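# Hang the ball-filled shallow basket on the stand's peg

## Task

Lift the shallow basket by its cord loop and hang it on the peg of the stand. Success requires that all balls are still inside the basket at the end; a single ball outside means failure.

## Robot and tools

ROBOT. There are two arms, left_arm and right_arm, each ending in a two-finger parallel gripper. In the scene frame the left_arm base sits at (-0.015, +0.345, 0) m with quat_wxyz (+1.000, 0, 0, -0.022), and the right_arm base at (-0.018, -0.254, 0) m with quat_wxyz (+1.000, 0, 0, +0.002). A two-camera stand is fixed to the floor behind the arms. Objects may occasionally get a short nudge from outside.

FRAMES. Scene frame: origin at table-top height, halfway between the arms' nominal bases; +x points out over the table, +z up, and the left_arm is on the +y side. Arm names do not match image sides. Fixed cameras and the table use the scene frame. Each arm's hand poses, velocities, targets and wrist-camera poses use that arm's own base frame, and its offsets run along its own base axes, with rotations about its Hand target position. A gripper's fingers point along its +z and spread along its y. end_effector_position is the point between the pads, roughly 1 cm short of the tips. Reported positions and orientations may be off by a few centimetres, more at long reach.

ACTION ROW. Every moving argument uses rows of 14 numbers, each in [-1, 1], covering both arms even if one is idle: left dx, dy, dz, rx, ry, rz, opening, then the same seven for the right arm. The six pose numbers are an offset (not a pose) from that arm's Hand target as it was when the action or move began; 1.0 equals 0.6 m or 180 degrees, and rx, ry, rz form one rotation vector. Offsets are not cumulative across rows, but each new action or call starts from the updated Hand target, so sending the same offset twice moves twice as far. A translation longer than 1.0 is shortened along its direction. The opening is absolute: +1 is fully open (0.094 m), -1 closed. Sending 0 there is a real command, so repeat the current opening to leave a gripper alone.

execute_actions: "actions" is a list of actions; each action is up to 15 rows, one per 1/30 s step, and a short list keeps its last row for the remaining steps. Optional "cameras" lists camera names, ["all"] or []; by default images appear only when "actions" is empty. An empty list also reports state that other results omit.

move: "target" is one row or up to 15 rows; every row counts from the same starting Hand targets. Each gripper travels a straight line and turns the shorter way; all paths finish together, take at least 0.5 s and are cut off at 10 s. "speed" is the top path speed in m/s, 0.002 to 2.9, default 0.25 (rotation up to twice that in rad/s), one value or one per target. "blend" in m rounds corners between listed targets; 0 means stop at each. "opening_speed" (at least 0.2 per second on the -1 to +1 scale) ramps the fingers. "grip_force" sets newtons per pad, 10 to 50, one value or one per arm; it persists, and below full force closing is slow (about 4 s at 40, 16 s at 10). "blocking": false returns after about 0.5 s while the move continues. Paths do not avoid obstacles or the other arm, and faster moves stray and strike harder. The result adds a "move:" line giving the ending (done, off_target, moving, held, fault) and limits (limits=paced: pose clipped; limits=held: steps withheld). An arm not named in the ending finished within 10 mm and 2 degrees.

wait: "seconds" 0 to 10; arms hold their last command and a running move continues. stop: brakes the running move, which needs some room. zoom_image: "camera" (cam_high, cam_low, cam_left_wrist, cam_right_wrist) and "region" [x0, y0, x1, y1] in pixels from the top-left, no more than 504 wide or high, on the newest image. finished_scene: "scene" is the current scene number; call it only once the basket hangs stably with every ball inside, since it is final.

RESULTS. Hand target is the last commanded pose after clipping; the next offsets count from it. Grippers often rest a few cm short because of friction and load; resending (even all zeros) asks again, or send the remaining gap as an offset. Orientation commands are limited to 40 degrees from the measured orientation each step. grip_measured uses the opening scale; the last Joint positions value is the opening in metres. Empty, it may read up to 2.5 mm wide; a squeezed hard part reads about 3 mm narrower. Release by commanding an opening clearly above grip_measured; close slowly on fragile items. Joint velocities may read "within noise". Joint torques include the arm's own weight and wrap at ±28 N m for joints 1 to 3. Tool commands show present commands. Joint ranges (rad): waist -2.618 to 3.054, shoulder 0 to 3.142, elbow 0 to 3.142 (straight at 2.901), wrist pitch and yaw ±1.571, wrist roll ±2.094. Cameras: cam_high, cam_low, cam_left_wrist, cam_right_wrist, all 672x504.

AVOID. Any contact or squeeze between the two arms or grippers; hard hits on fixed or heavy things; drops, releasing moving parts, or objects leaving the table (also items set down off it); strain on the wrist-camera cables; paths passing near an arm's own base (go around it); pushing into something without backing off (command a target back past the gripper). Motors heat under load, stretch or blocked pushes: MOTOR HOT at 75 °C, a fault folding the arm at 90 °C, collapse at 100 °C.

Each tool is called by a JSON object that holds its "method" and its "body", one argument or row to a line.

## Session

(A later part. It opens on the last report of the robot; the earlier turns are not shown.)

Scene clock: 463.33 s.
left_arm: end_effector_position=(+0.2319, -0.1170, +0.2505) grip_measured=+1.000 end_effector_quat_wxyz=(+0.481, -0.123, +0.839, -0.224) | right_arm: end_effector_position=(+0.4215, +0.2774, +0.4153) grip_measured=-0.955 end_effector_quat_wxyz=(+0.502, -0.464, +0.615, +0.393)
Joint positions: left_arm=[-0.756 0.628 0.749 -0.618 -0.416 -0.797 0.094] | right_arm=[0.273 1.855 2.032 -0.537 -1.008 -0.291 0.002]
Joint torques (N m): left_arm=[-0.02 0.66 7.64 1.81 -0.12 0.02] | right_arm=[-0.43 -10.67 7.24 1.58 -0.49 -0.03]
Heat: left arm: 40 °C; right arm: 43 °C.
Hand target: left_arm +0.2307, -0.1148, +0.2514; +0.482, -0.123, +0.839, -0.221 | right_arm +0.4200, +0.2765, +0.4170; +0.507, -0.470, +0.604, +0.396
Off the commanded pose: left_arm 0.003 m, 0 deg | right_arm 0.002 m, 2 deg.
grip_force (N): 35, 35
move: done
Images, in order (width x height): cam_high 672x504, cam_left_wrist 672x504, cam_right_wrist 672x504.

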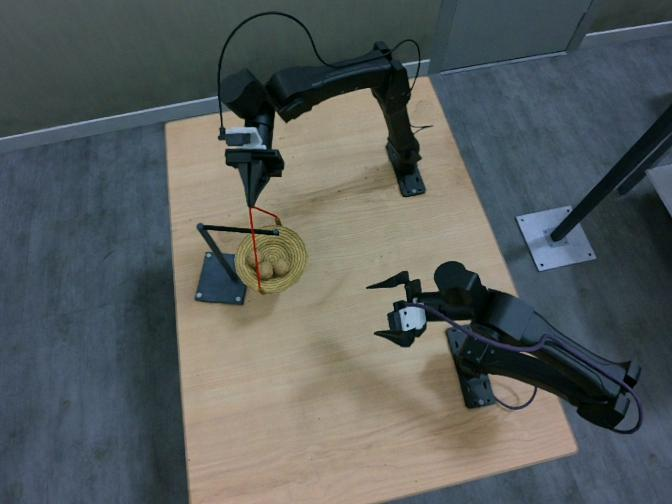

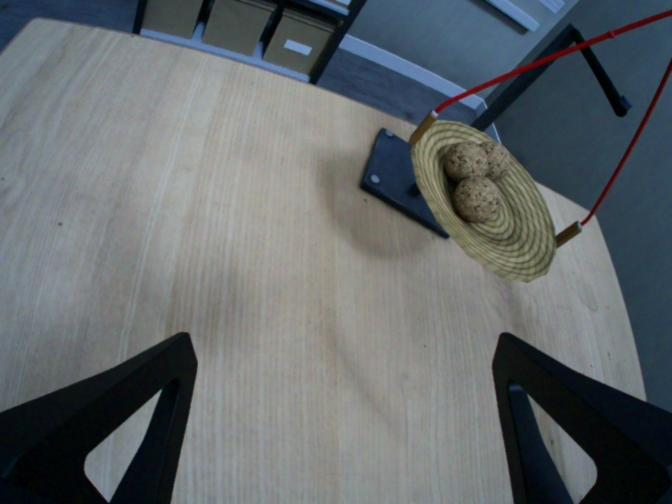

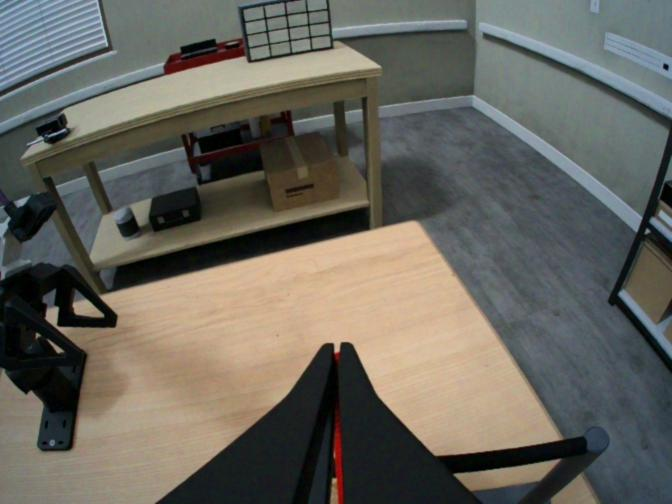

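{"method": "move", "body": {
  "target": [0,0,0,-0.051,-0.066,-0.067,1, 0,0,-0.055,0,0,0,-1],
  "cameras": ["cam_high","cam_right_wrist","cam_left_wrist"],
  "speed": 0.03
}}

{"method": "zoom_image", "body": {
  "camera": "cam_high",
  "region": [210, 160, 320, 290]
}}

{"method": "zoom_image", "body": {
  "camera": "cam_right_wrist",
  "region": [230, 320, 480, 504]
}}

Scene clock: 479.37 s.
left_arm: end_effector_position=(+0.2314, -0.1156, +0.2553) grip_measured=+1.000 end_effector_quat_wxyz=(+0.526, -0.054, +0.774, -0.349) | right_arm: end_effector_position=(+0.4336, +0.2809, +0.3602) grip_measured=-0.955 end_effector_quat_wxyz=(+0.485, -0.459, +0.629, +0.399)
Joint positions: left_arm=[-0.361 0.399 0.504 -0.313 0.152 -0.624 0.094] | right_arm=[0.273 1.855 1.832 -0.385 -1.008 -0.292 0.002]
Joint torques (N m): left_arm=[0.76 0.88 6.01 2.23 0.11 0.13] | right_arm=[-0.36 -15.34 7.68 1.57 -0.5 -0.03]
Heat: left arm: 40 °C; right arm: 40 °C.
Hand target: left_arm +0.2307, -0.1149, +0.2513; +0.529, -0.049, +0.773, -0.348 | right_arm +0.4200, +0.2765, +0.3840; +0.507, -0.470, +0.604, +0.396
Off the commanded pose: left_arm 0.004 m, 1 deg | right_arm 0.028 m, 4 deg.
grip_force (N): 35, 35
move: off_target (right_arm)
Images, in order (width x height): cam_high 672x504, cam_left_wrist 672x504, cam_right_wrist 672x504.

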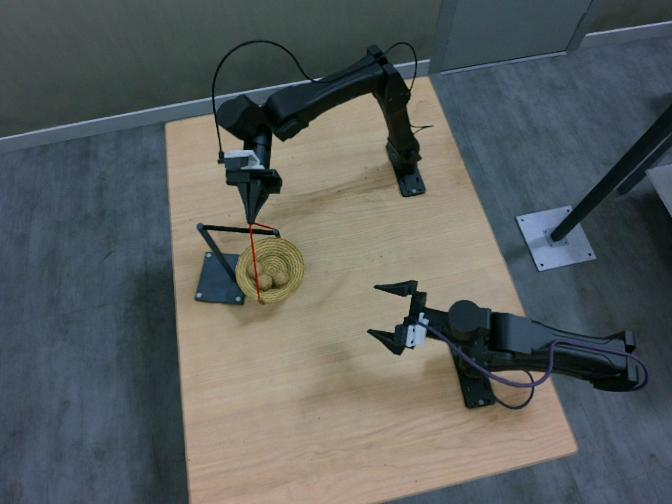

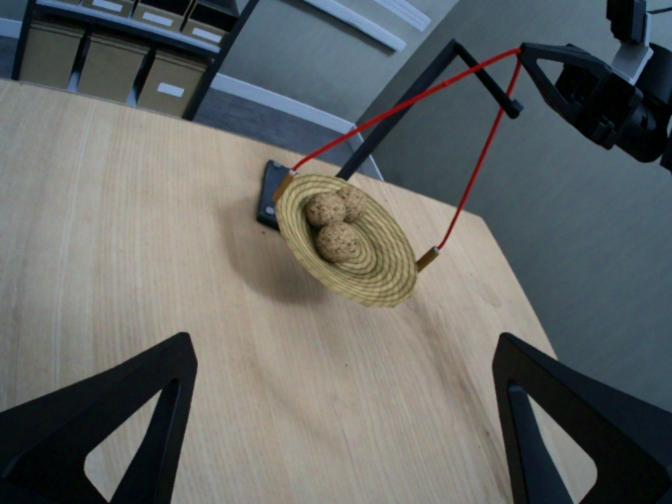

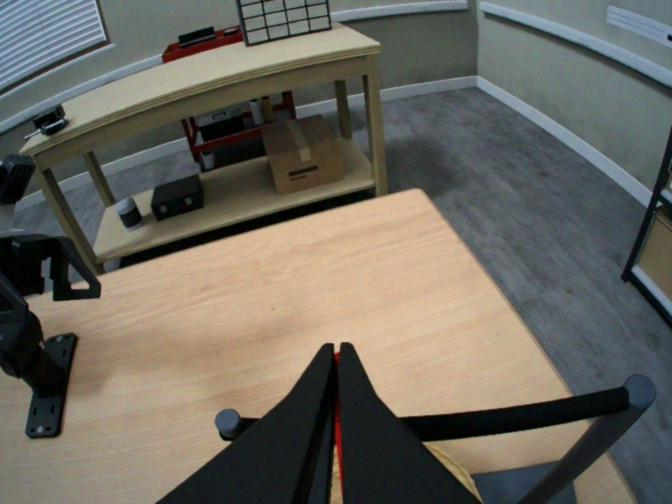

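Scaled by 3.877 from the camera's 672x504 image, which has a finer 960x720 frame.

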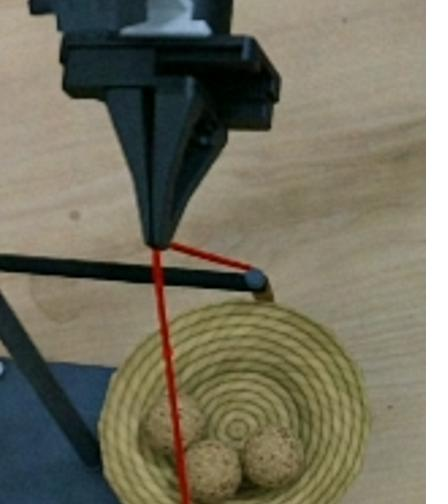

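Scaled by 2.016 from the camera's 672x504 image, which has a finer 960x720 frame.

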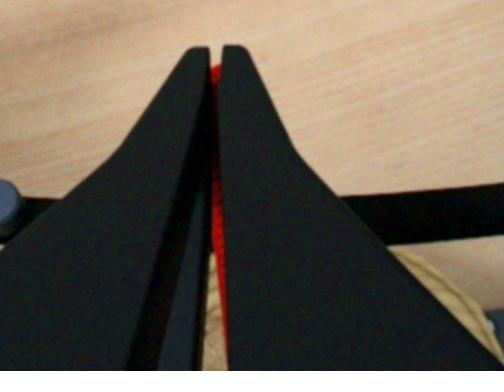

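{"method": "zoom_image", "body": {
  "camera": "cam_left_wrist",
  "region": [430, 0, 620, 190]
}}

Scaled by 2.653 from the camera's 672x504 image, which has a finer 960x720 frame.

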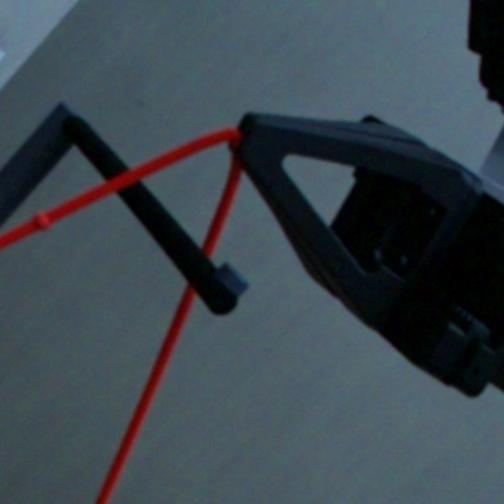

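{"method": "move", "body": {
  "target": [0,0,0,0,0,0,1, 0,0,-0.022,0,0,0,-1],
  "cameras": ["cam_high","cam_right_wrist","cam_left_wrist"],
  "speed": 0.02
}}

{"method": "zoom_image", "body": {
  "camera": "cam_left_wrist",
  "region": [430, 0, 620, 190]
}}

{"method": "zoom_image", "body": {
  "camera": "cam_right_wrist",
  "region": [230, 320, 480, 504]
}}

Scene clock: 488.23 s.
left_arm: end_effector_position=(+0.2313, -0.1158, +0.2554) grip_measured=+1.000 end_effector_quat_wxyz=(+0.525, -0.053, +0.774, -0.350) | right_arm: end_effector_position=(+0.4333, +0.2808, +0.3464) grip_measured=-0.955 end_effector_quat_wxyz=(+0.484, -0.459, +0.629, +0.399)
Joint positions: left_arm=[-0.361 0.399 0.504 -0.313 0.154 -0.624 0.094] | right_arm=[0.273 1.844 1.763 -0.329 -1.008 -0.293 0.002]
Joint torques (N m): left_arm=[0.77 0.92 6 2.24 0.1 0.13] | right_arm=[-0.36 -15.36 7.77 1.56 -0.5 -0.02]
Motor temperatures (°C): left_arm=[25 26 37 40 26 22 23] | right_arm=[25 41 39 37 29 25 28]
Heat: left arm: 40 °C; right arm: 41 °C.
Hand target: left_arm +0.2307, -0.1149, +0.2513; +0.529, -0.049, +0.773, -0.348 | right_arm +0.4200, +0.2765, +0.3708; +0.507, -0.470, +0.604, +0.396
Off the commanded pose: left_arm 0.004 m, 1 deg | right_arm 0.028 m, 4 deg.
grip_force (N): 35, 35
move: off_target (right_arm)
Images, in order (width x height): cam_high 672x504, cam_left_wrist 672x504, cam_right_wrist 672x504.

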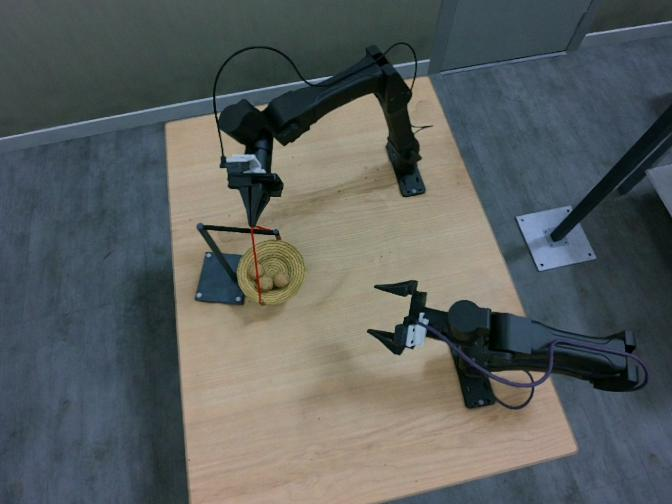

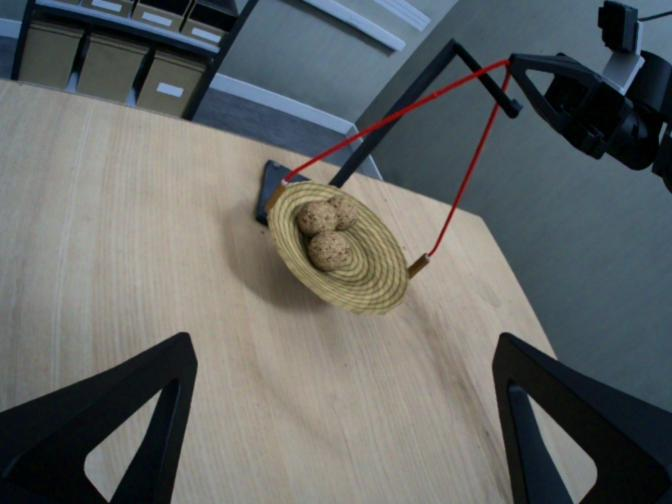

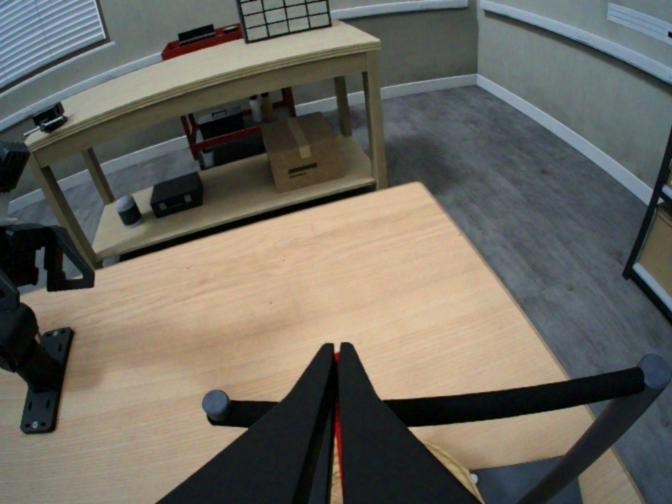

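Scaled by 2.653 from the camera's 672x504 image, which has a finer 960x720 frame.

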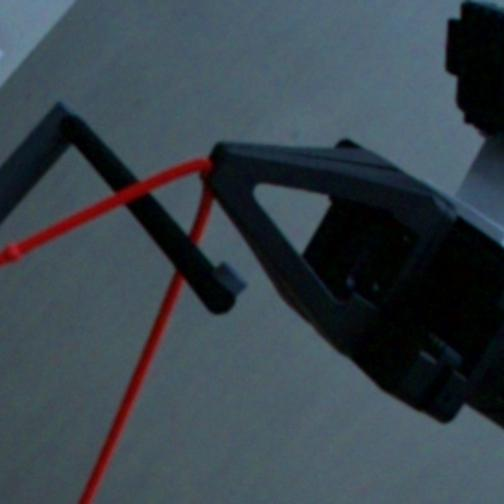

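Scaled by 2.016 from the camera's 672x504 image, which has a finer 960x720 frame.

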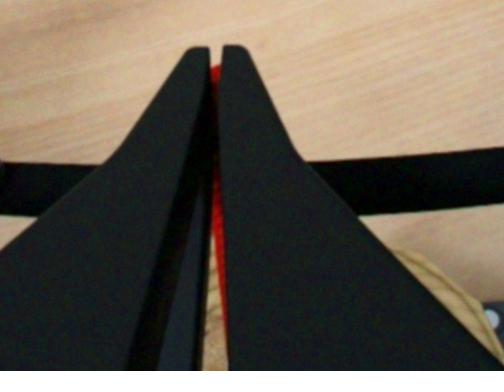

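{"method": "move", "body": {
  "target": [0,0,0,0,0,0,1, 0,0,-0.015,0,0,0,-1],
  "cameras": ["cam_high","cam_right_wrist","cam_left_wrist"],
  "speed": 0.02
}}

{"method": "zoom_image", "body": {
  "camera": "cam_left_wrist",
  "region": [430, 0, 620, 190]
}}

{"method": "zoom_image", "body": {
  "camera": "cam_right_wrist",
  "region": [230, 320, 480, 504]
}}

{"method": "zoom_image", "body": {
  "camera": "cam_high",
  "region": [210, 160, 320, 290]
}}

Scene clock: 491.70 s.
left_arm: end_effector_position=(+0.2313, -0.1158, +0.2554) grip_measured=+1.000 end_effector_quat_wxyz=(+0.525, -0.053, +0.774, -0.350) | right_arm: end_effector_position=(+0.4337, +0.2809, +0.3358) grip_measured=-0.955 end_effector_quat_wxyz=(+0.483, -0.458, +0.630, +0.399)
Joint positions: left_arm=[-0.361 0.399 0.504 -0.313 0.154 -0.624 0.094] | right_arm=[0.273 1.841 1.719 -0.292 -1.008 -0.294 0.002]
Joint torques (N m): left_arm=[0.77 0.91 6 2.25 0.1 0.13] | right_arm=[-0.34 -15.71 7.8 1.58 -0.5 -0.02]
Heat: left arm: 40 °C; right arm: 41 °C.
Hand target: left_arm +0.2307, -0.1149, +0.2513; +0.529, -0.049, +0.773, -0.348 | right_arm +0.4199, +0.2765, +0.3619; +0.507, -0.470, +0.604, +0.396
Off the commanded pose: left_arm 0.004 m, 1 deg | right_arm 0.030 m, 4 deg.
grip_force (N): 35, 35
move: off_target (right_arm)
Images, in order (width x height): cam_high 672x504, cam_left_wrist 672x504, cam_right_wrist 672x504.

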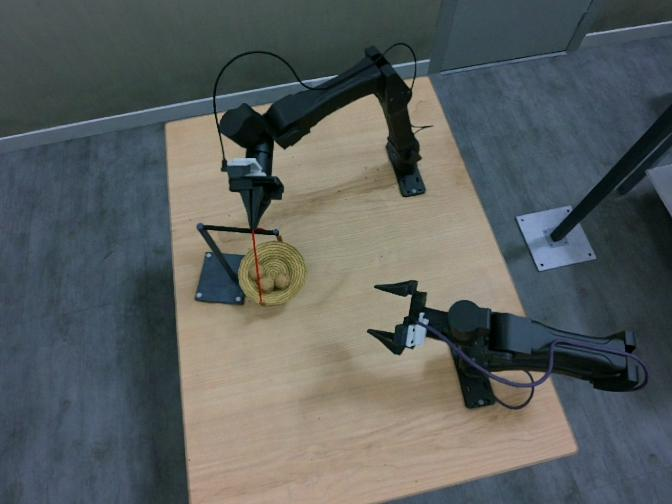

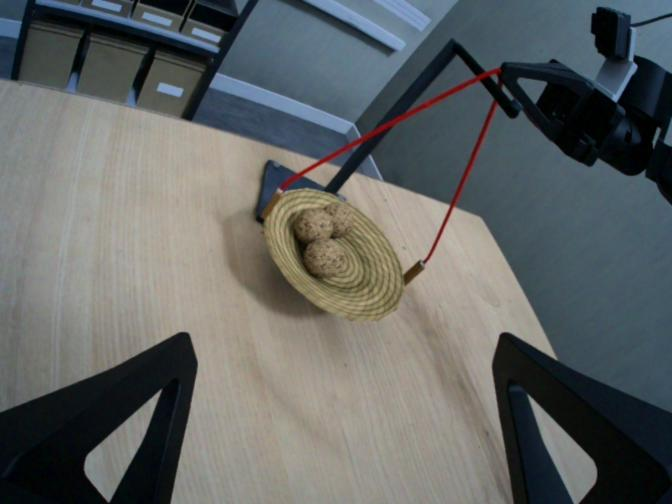

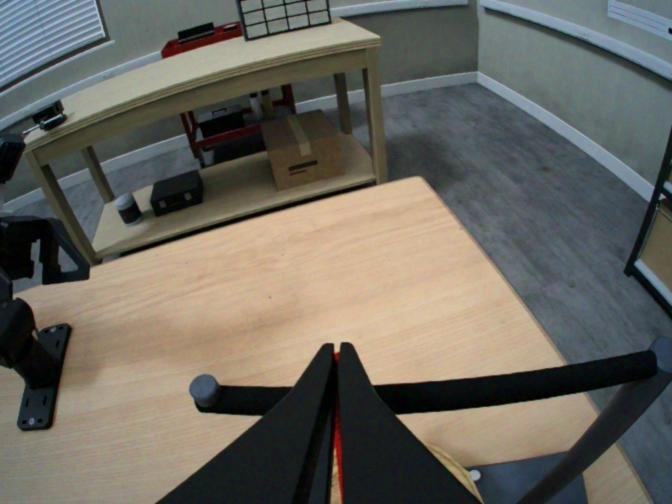

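Scaled by 2.653 from the camera's 672x504 image, which has a finer 960x720 frame.

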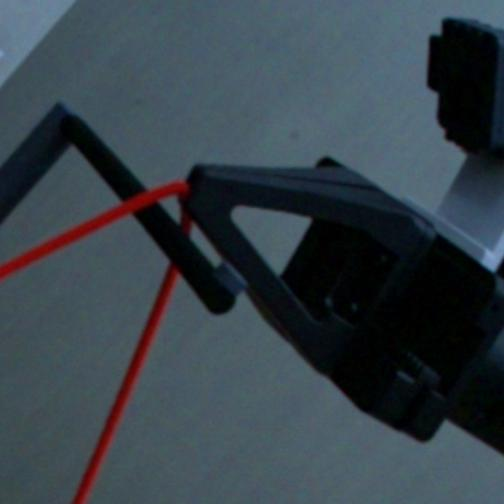

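Scaled by 2.016 from the camera's 672x504 image, which has a finer 960x720 frame.

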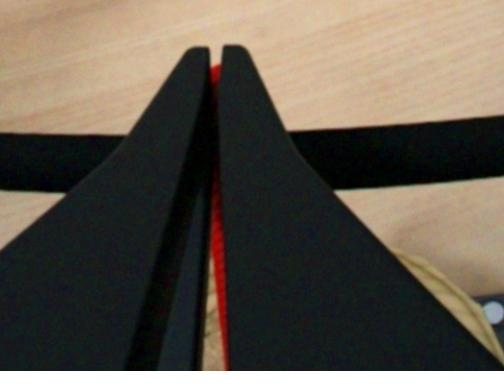

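Scaled by 3.877 from the camera's 672x504 image, which has a finer 960x720 frame.

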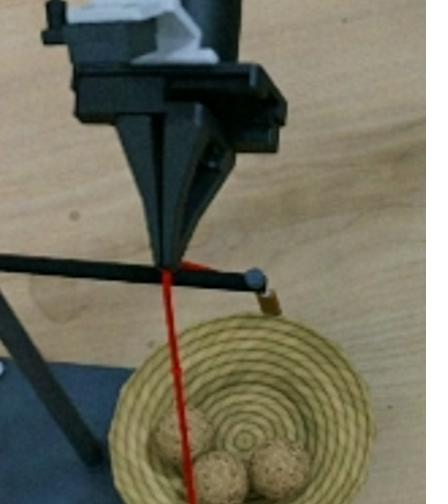

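{"method": "move", "body": {
  "target": [0,0,0,0,0,0,1, 0,0,-0.012,0,0,0,-1],
  "cameras": ["cam_high","cam_right_wrist","cam_left_wrist"],
  "speed": 0.02
}}

{"method": "zoom_image", "body": {
  "camera": "cam_left_wrist",
  "region": [450, 20, 580, 150]
}}

{"method": "zoom_image", "body": {
  "camera": "cam_right_wrist",
  "region": [230, 320, 480, 504]
}}

Scene clock: 495.47 s.
left_arm: end_effector_position=(+0.2313, -0.1158, +0.2554) grip_measured=+1.000 end_effector_quat_wxyz=(+0.525, -0.053, +0.774, -0.350) | right_arm: end_effector_position=(+0.4322, +0.2806, +0.3338) grip_measured=-0.955 end_effector_quat_wxyz=(+0.488, -0.461, +0.625, +0.398)
Joint positions: left_arm=[-0.361 0.399 0.504 -0.313 0.154 -0.624 0.094] | right_arm=[0.273 1.829 1.687 -0.256 -1.009 -0.294 0.002]
Joint torques (N m): left_arm=[0.77 0.91 6 2.24 0.1 0.13] | right_arm=[-0.35 -14.93 7.65 1.53 -0.49 -0.01]
Heat: left arm: 40 °C; right arm: 41 °C.
Hand target: left_arm +0.2307, -0.1149, +0.2513; +0.529, -0.049, +0.773, -0.348 | right_arm +0.4200, +0.2765, +0.3546; +0.507, -0.470, +0.604, +0.396
Off the commanded pose: left_arm 0.004 m, 1 deg | right_arm 0.025 m, 3 deg.
grip_force (N): 35, 35
move: off_target (right_arm)
Images, in order (width x height): cam_high 672x504, cam_left_wrist 672x504, cam_right_wrist 672x504.

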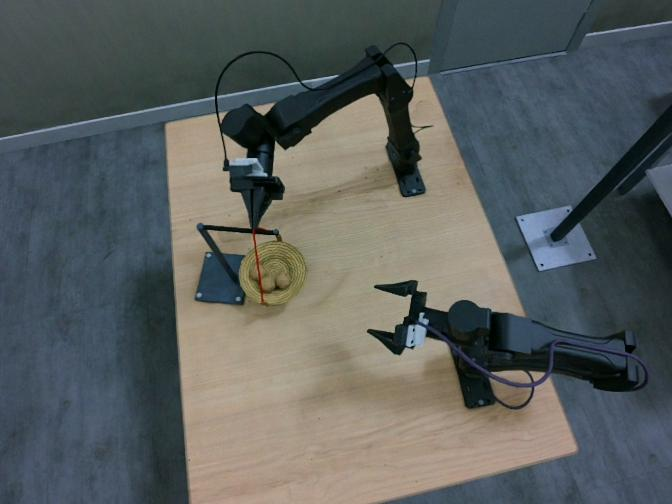

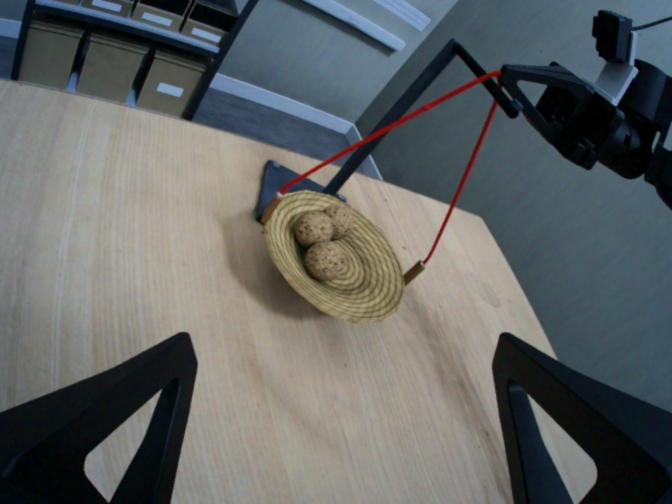

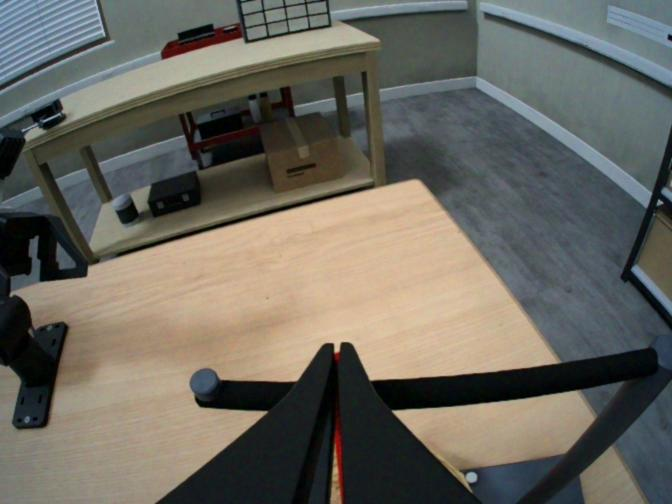

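Scaled by 3.877 from the camera's 672x504 image, which has a finer 960x720 frame.

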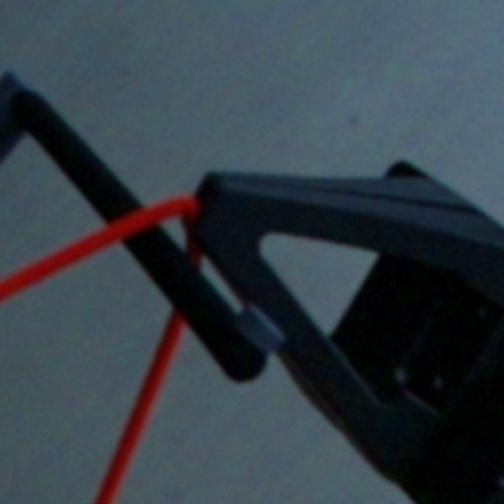

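Scaled by 2.016 from the camera's 672x504 image, which has a finer 960x720 frame.

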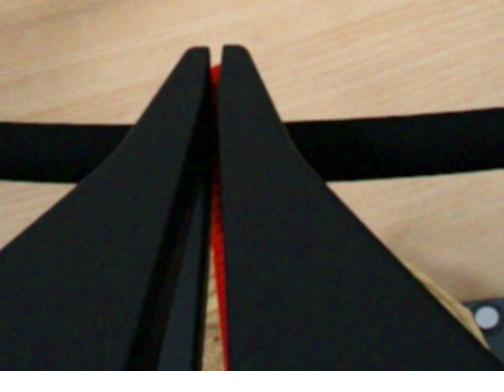

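{"method": "move", "body": {
  "target": [0,0,0,0,0,0,1, 0,0,-0.015,0,0,0,-1],
  "cameras": ["cam_high","cam_right_wrist","cam_left_wrist"],
  "speed": 0.02
}}

{"method": "zoom_image", "body": {
  "camera": "cam_left_wrist",
  "region": [450, 20, 580, 150]
}}

{"method": "zoom_image", "body": {
  "camera": "cam_right_wrist",
  "region": [230, 320, 480, 504]
}}

Scene clock: 499.60 s.
left_arm: end_effector_position=(+0.2313, -0.1158, +0.2554) grip_measured=+1.000 end_effector_quat_wxyz=(+0.525, -0.053, +0.774, -0.350) | right_arm: end_effector_position=(+0.4303, +0.2804, +0.3301) grip_measured=-0.955 end_effector_quat_wxyz=(+0.493, -0.464, +0.619, +0.398)
Joint positions: left_arm=[-0.361 0.399 0.504 -0.313 0.154 -0.624 0.094] | right_arm=[0.272 1.819 1.648 -0.212 -1.017 -0.294 0.002]
Joint torques (N m): left_arm=[0.79 0.92 5.98 2.24 0.1 0.13] | right_arm=[-0.34 -14.37 7.45 1.48 -0.4 0]
Heat: left arm: 40 °C; right arm: 41 °C.
Hand target: left_arm +0.2307, -0.1149, +0.2513; +0.529, -0.049, +0.773, -0.348 | right_arm +0.4199, +0.2764, +0.3457; +0.507, -0.470, +0.604, +0.396
Off the commanded pose: left_arm 0.004 m, 1 deg | right_arm 0.019 m, 2 deg.
grip_force (N): 35, 35
move: off_target (right_arm)
Images, in order (width x height): cam_high 672x504, cam_left_wrist 672x504, cam_right_wrist 672x504.

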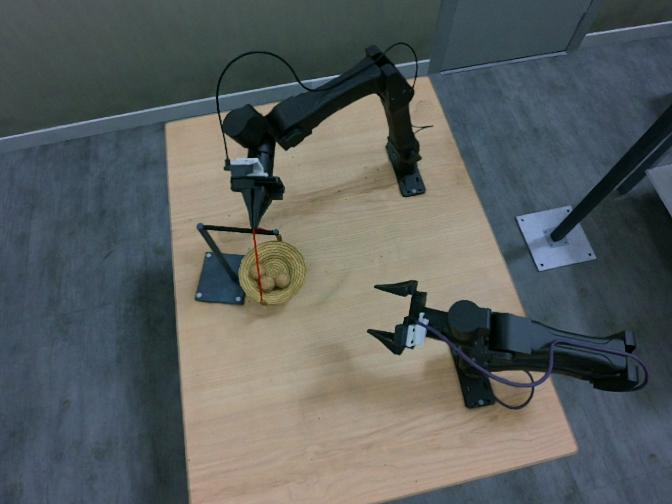

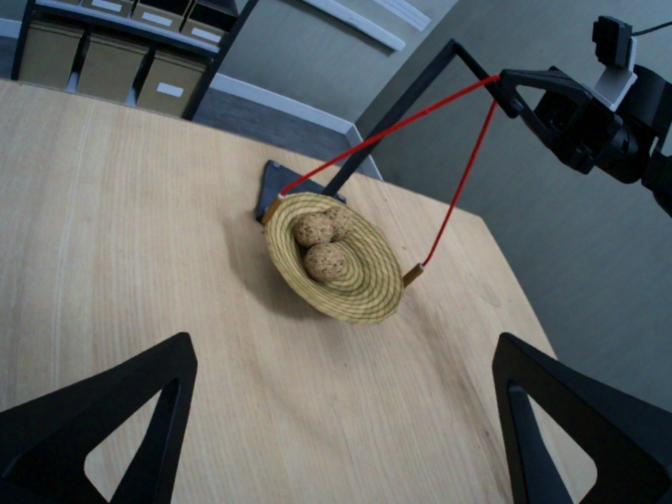

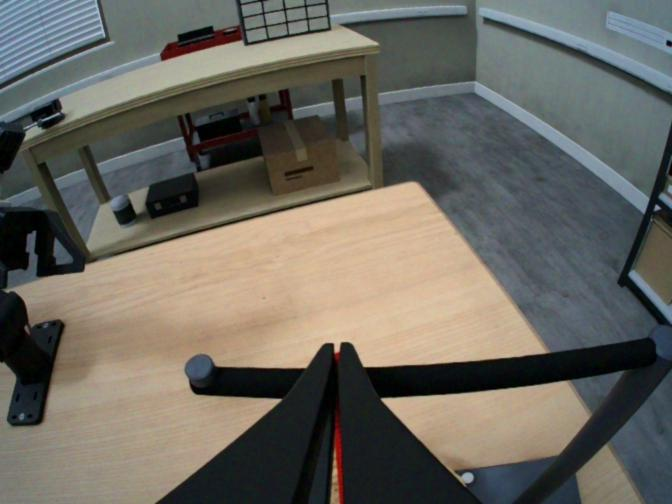

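Scaled by 3.877 from the camera's 672x504 image, which has a finer 960x720 frame.

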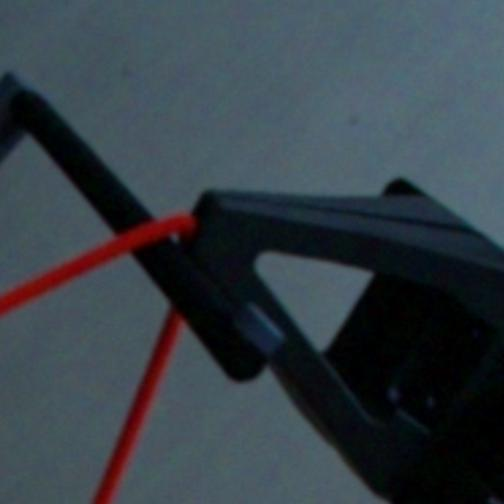

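Scaled by 2.016 from the camera's 672x504 image, which has a finer 960x720 frame.

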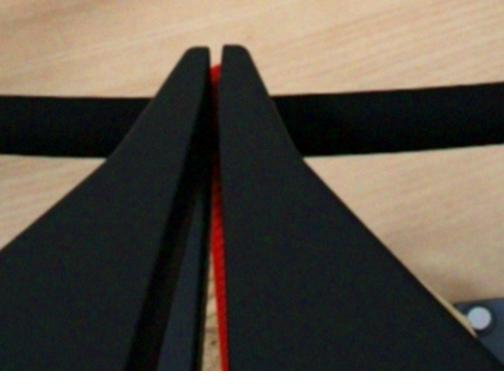

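{"method": "move", "body": {
  "target": [0,0,0,0,0,0,1, 0,0.006,-0.012,0,0,0,-1],
  "cameras": ["cam_high","cam_right_wrist","cam_left_wrist"],
  "speed": 0.02
}}

{"method": "zoom_image", "body": {
  "camera": "cam_left_wrist",
  "region": [450, 20, 580, 150]
}}

{"method": "zoom_image", "body": {
  "camera": "cam_right_wrist",
  "region": [230, 320, 480, 504]
}}

{"method": "zoom_image", "body": {
  "camera": "cam_high",
  "region": [210, 180, 320, 310]
}}

Scene clock: 505.83 s.
left_arm: end_effector_position=(+0.2313, -0.1158, +0.2554) grip_measured=+1.000 end_effector_quat_wxyz=(+0.525, -0.053, +0.774, -0.350) | right_arm: end_effector_position=(+0.4301, +0.2805, +0.3295) grip_measured=-0.955 end_effector_quat_wxyz=(+0.502, -0.467, +0.612, +0.395)
Joint positions: left_arm=[-0.361 0.399 0.504 -0.313 0.154 -0.624 0.094] | right_arm=[0.272 1.813 1.622 -0.168 -1.018 -0.293 0.002]
Joint torques (N m): left_arm=[0.79 0.91 6.01 2.25 0.1 0.13] | right_arm=[0.34 -13.67 7.2 1.4 -0.28 0.07]
Heat: left arm: 40 °C; right arm: 40 °C.
Hand target: left_arm +0.2307, -0.1149, +0.2513; +0.529, -0.049, +0.773, -0.348 | right_arm +0.4200, +0.2800, +0.3384; +0.507, -0.470, +0.604, +0.396
Off the commanded pose: left_arm 0.004 m, 1 deg | right_arm 0.014 m, 1 deg.
grip_force (N): 35, 35
move: off_target (right_arm)
Images, in order (width x height): cam_high 672x504, cam_left_wrist 672x504, cam_right_wrist 672x504.

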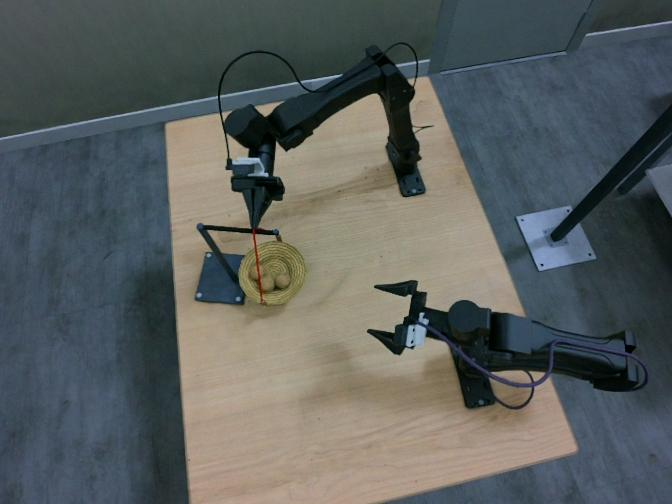

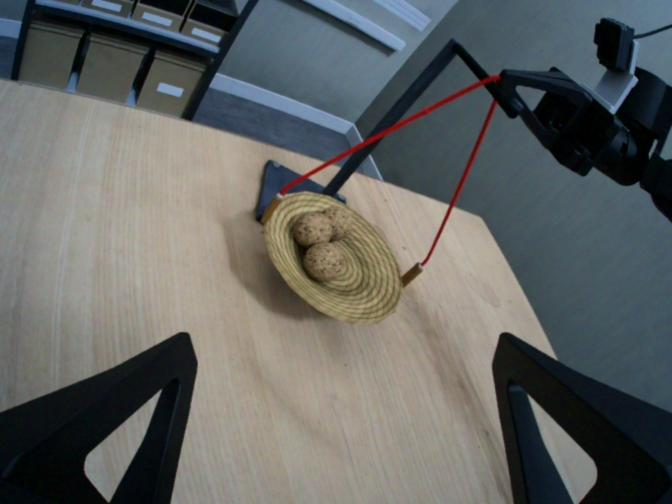

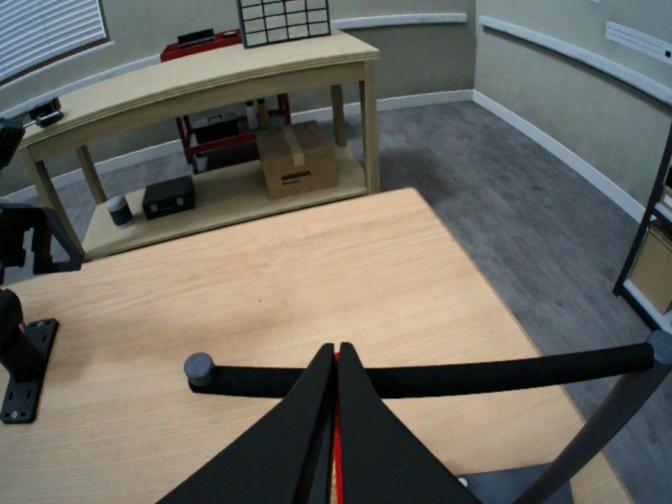

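Scaled by 3.877 from the camera's 672x504 image, which has a finer 960x720 frame.

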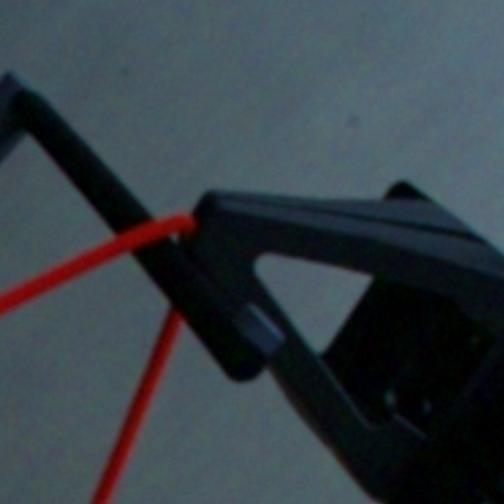

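Scaled by 2.016 from the camera's 672x504 image, which has a finer 960x720 frame.

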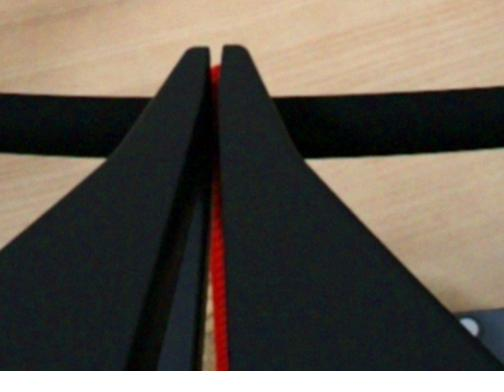

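Scaled by 3.877 from the camera's 672x504 image, which has a finer 960x720 frame.

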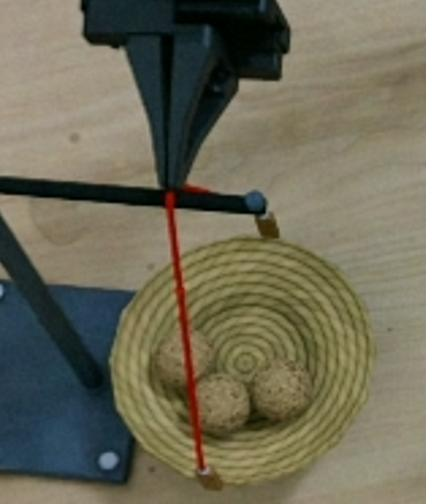

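{"method": "move", "body": {
  "target": [0,0,0,0,0,0,1, 0,0,0,0,0,0,-0.6],
  "cameras": ["cam_high","cam_right_wrist","cam_left_wrist","cam_low"],
  "speed": 0.02,
  "opening_speed": 0.2
}}

{"method": "zoom_image", "body": {
  "camera": "cam_left_wrist",
  "region": [450, 20, 580, 150]
}}

{"method": "zoom_image", "body": {
  "camera": "cam_right_wrist",
  "region": [230, 320, 480, 504]
}}

{"method": "zoom_image", "body": {
  "camera": "cam_high",
  "region": [210, 180, 320, 310]
}}

Scene clock: 512.77 s.
left_arm: end_effector_position=(+0.2313, -0.1158, +0.2554) grip_measured=+1.000 end_effector_quat_wxyz=(+0.525, -0.053, +0.774, -0.350) | right_arm: end_effector_position=(+0.4304, +0.2806, +0.3304) grip_measured=-0.602 end_effector_quat_wxyz=(+0.504, -0.467, +0.610, +0.394)
Joint positions: left_arm=[-0.361 0.399 0.504 -0.313 0.154 -0.624 0.094] | right_arm=[0.272 1.813 1.622 -0.162 -1.018 -0.293 0.019]
Joint torques (N m): left_arm=[0.8 0.92 6 2.24 0.1 0.13] | right_arm=[0.31 -13.64 7.15 1.37 -0.27 0.06]
Heat: left arm: 40 °C; right arm: 40 °C.
Hand target: left_arm +0.2307, -0.1149, +0.2513; +0.529, -0.049, +0.773, -0.348 | right_arm +0.4200, +0.2800, +0.3385; +0.507, -0.470, +0.604, +0.396
Off the commanded pose: left_arm 0.004 m, 1 deg | right_arm 0.013 m, 1 deg.
grip_force (N): 35, 35
move: off_target (right_arm)

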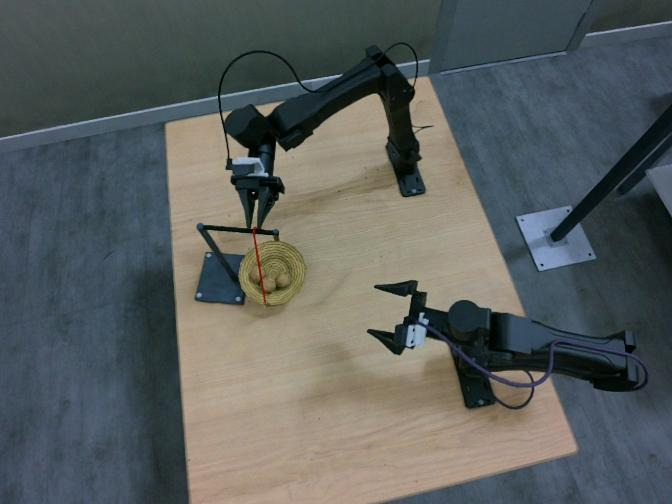

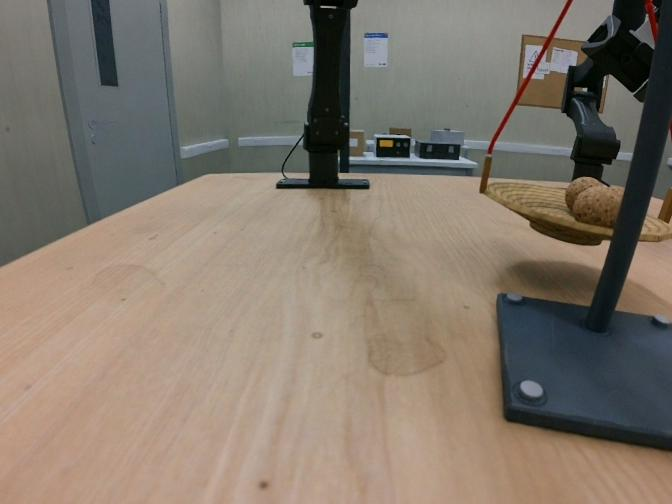

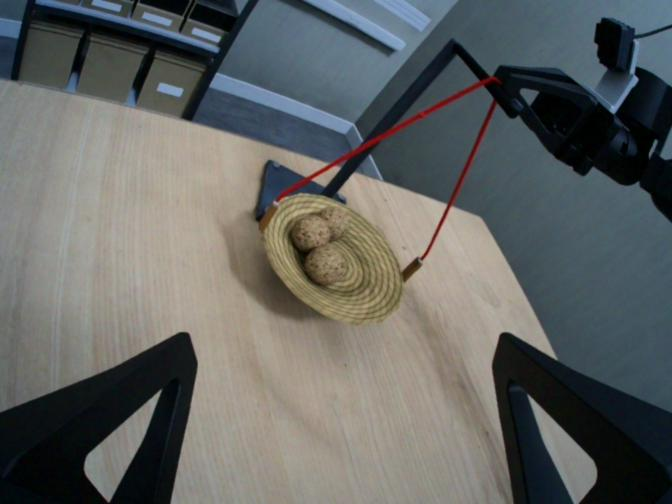

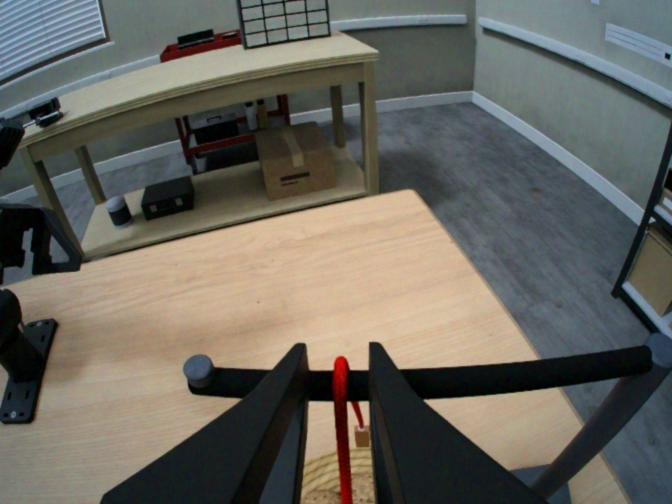

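Scaled by 3.877 from the camera's 672x504 image, which has a finer 960x720 frame.

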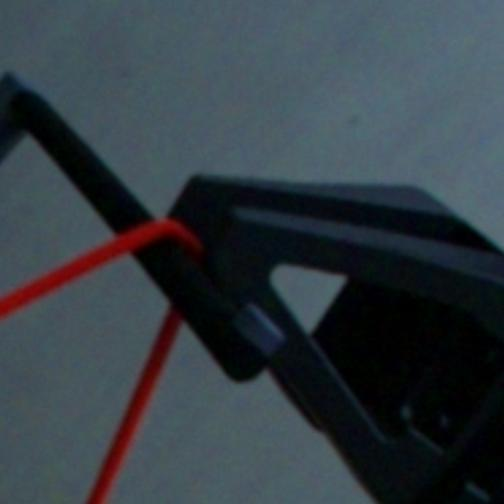

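Scaled by 2.016 from the camera's 672x504 image, which has a finer 960x720 frame.

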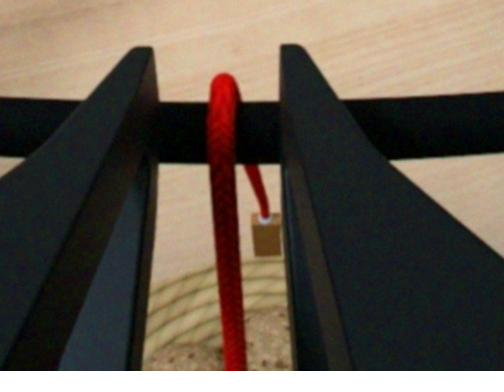

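Scaled by 3.877 from the camera's 672x504 image, which has a finer 960x720 frame.

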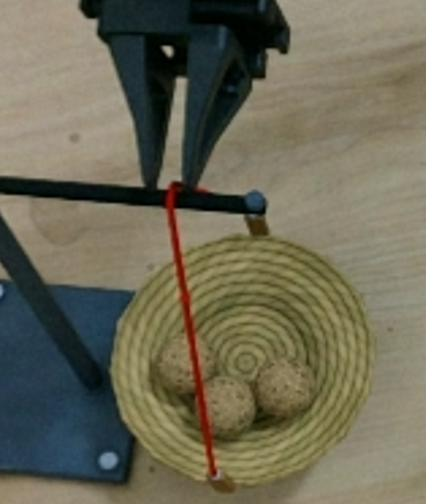

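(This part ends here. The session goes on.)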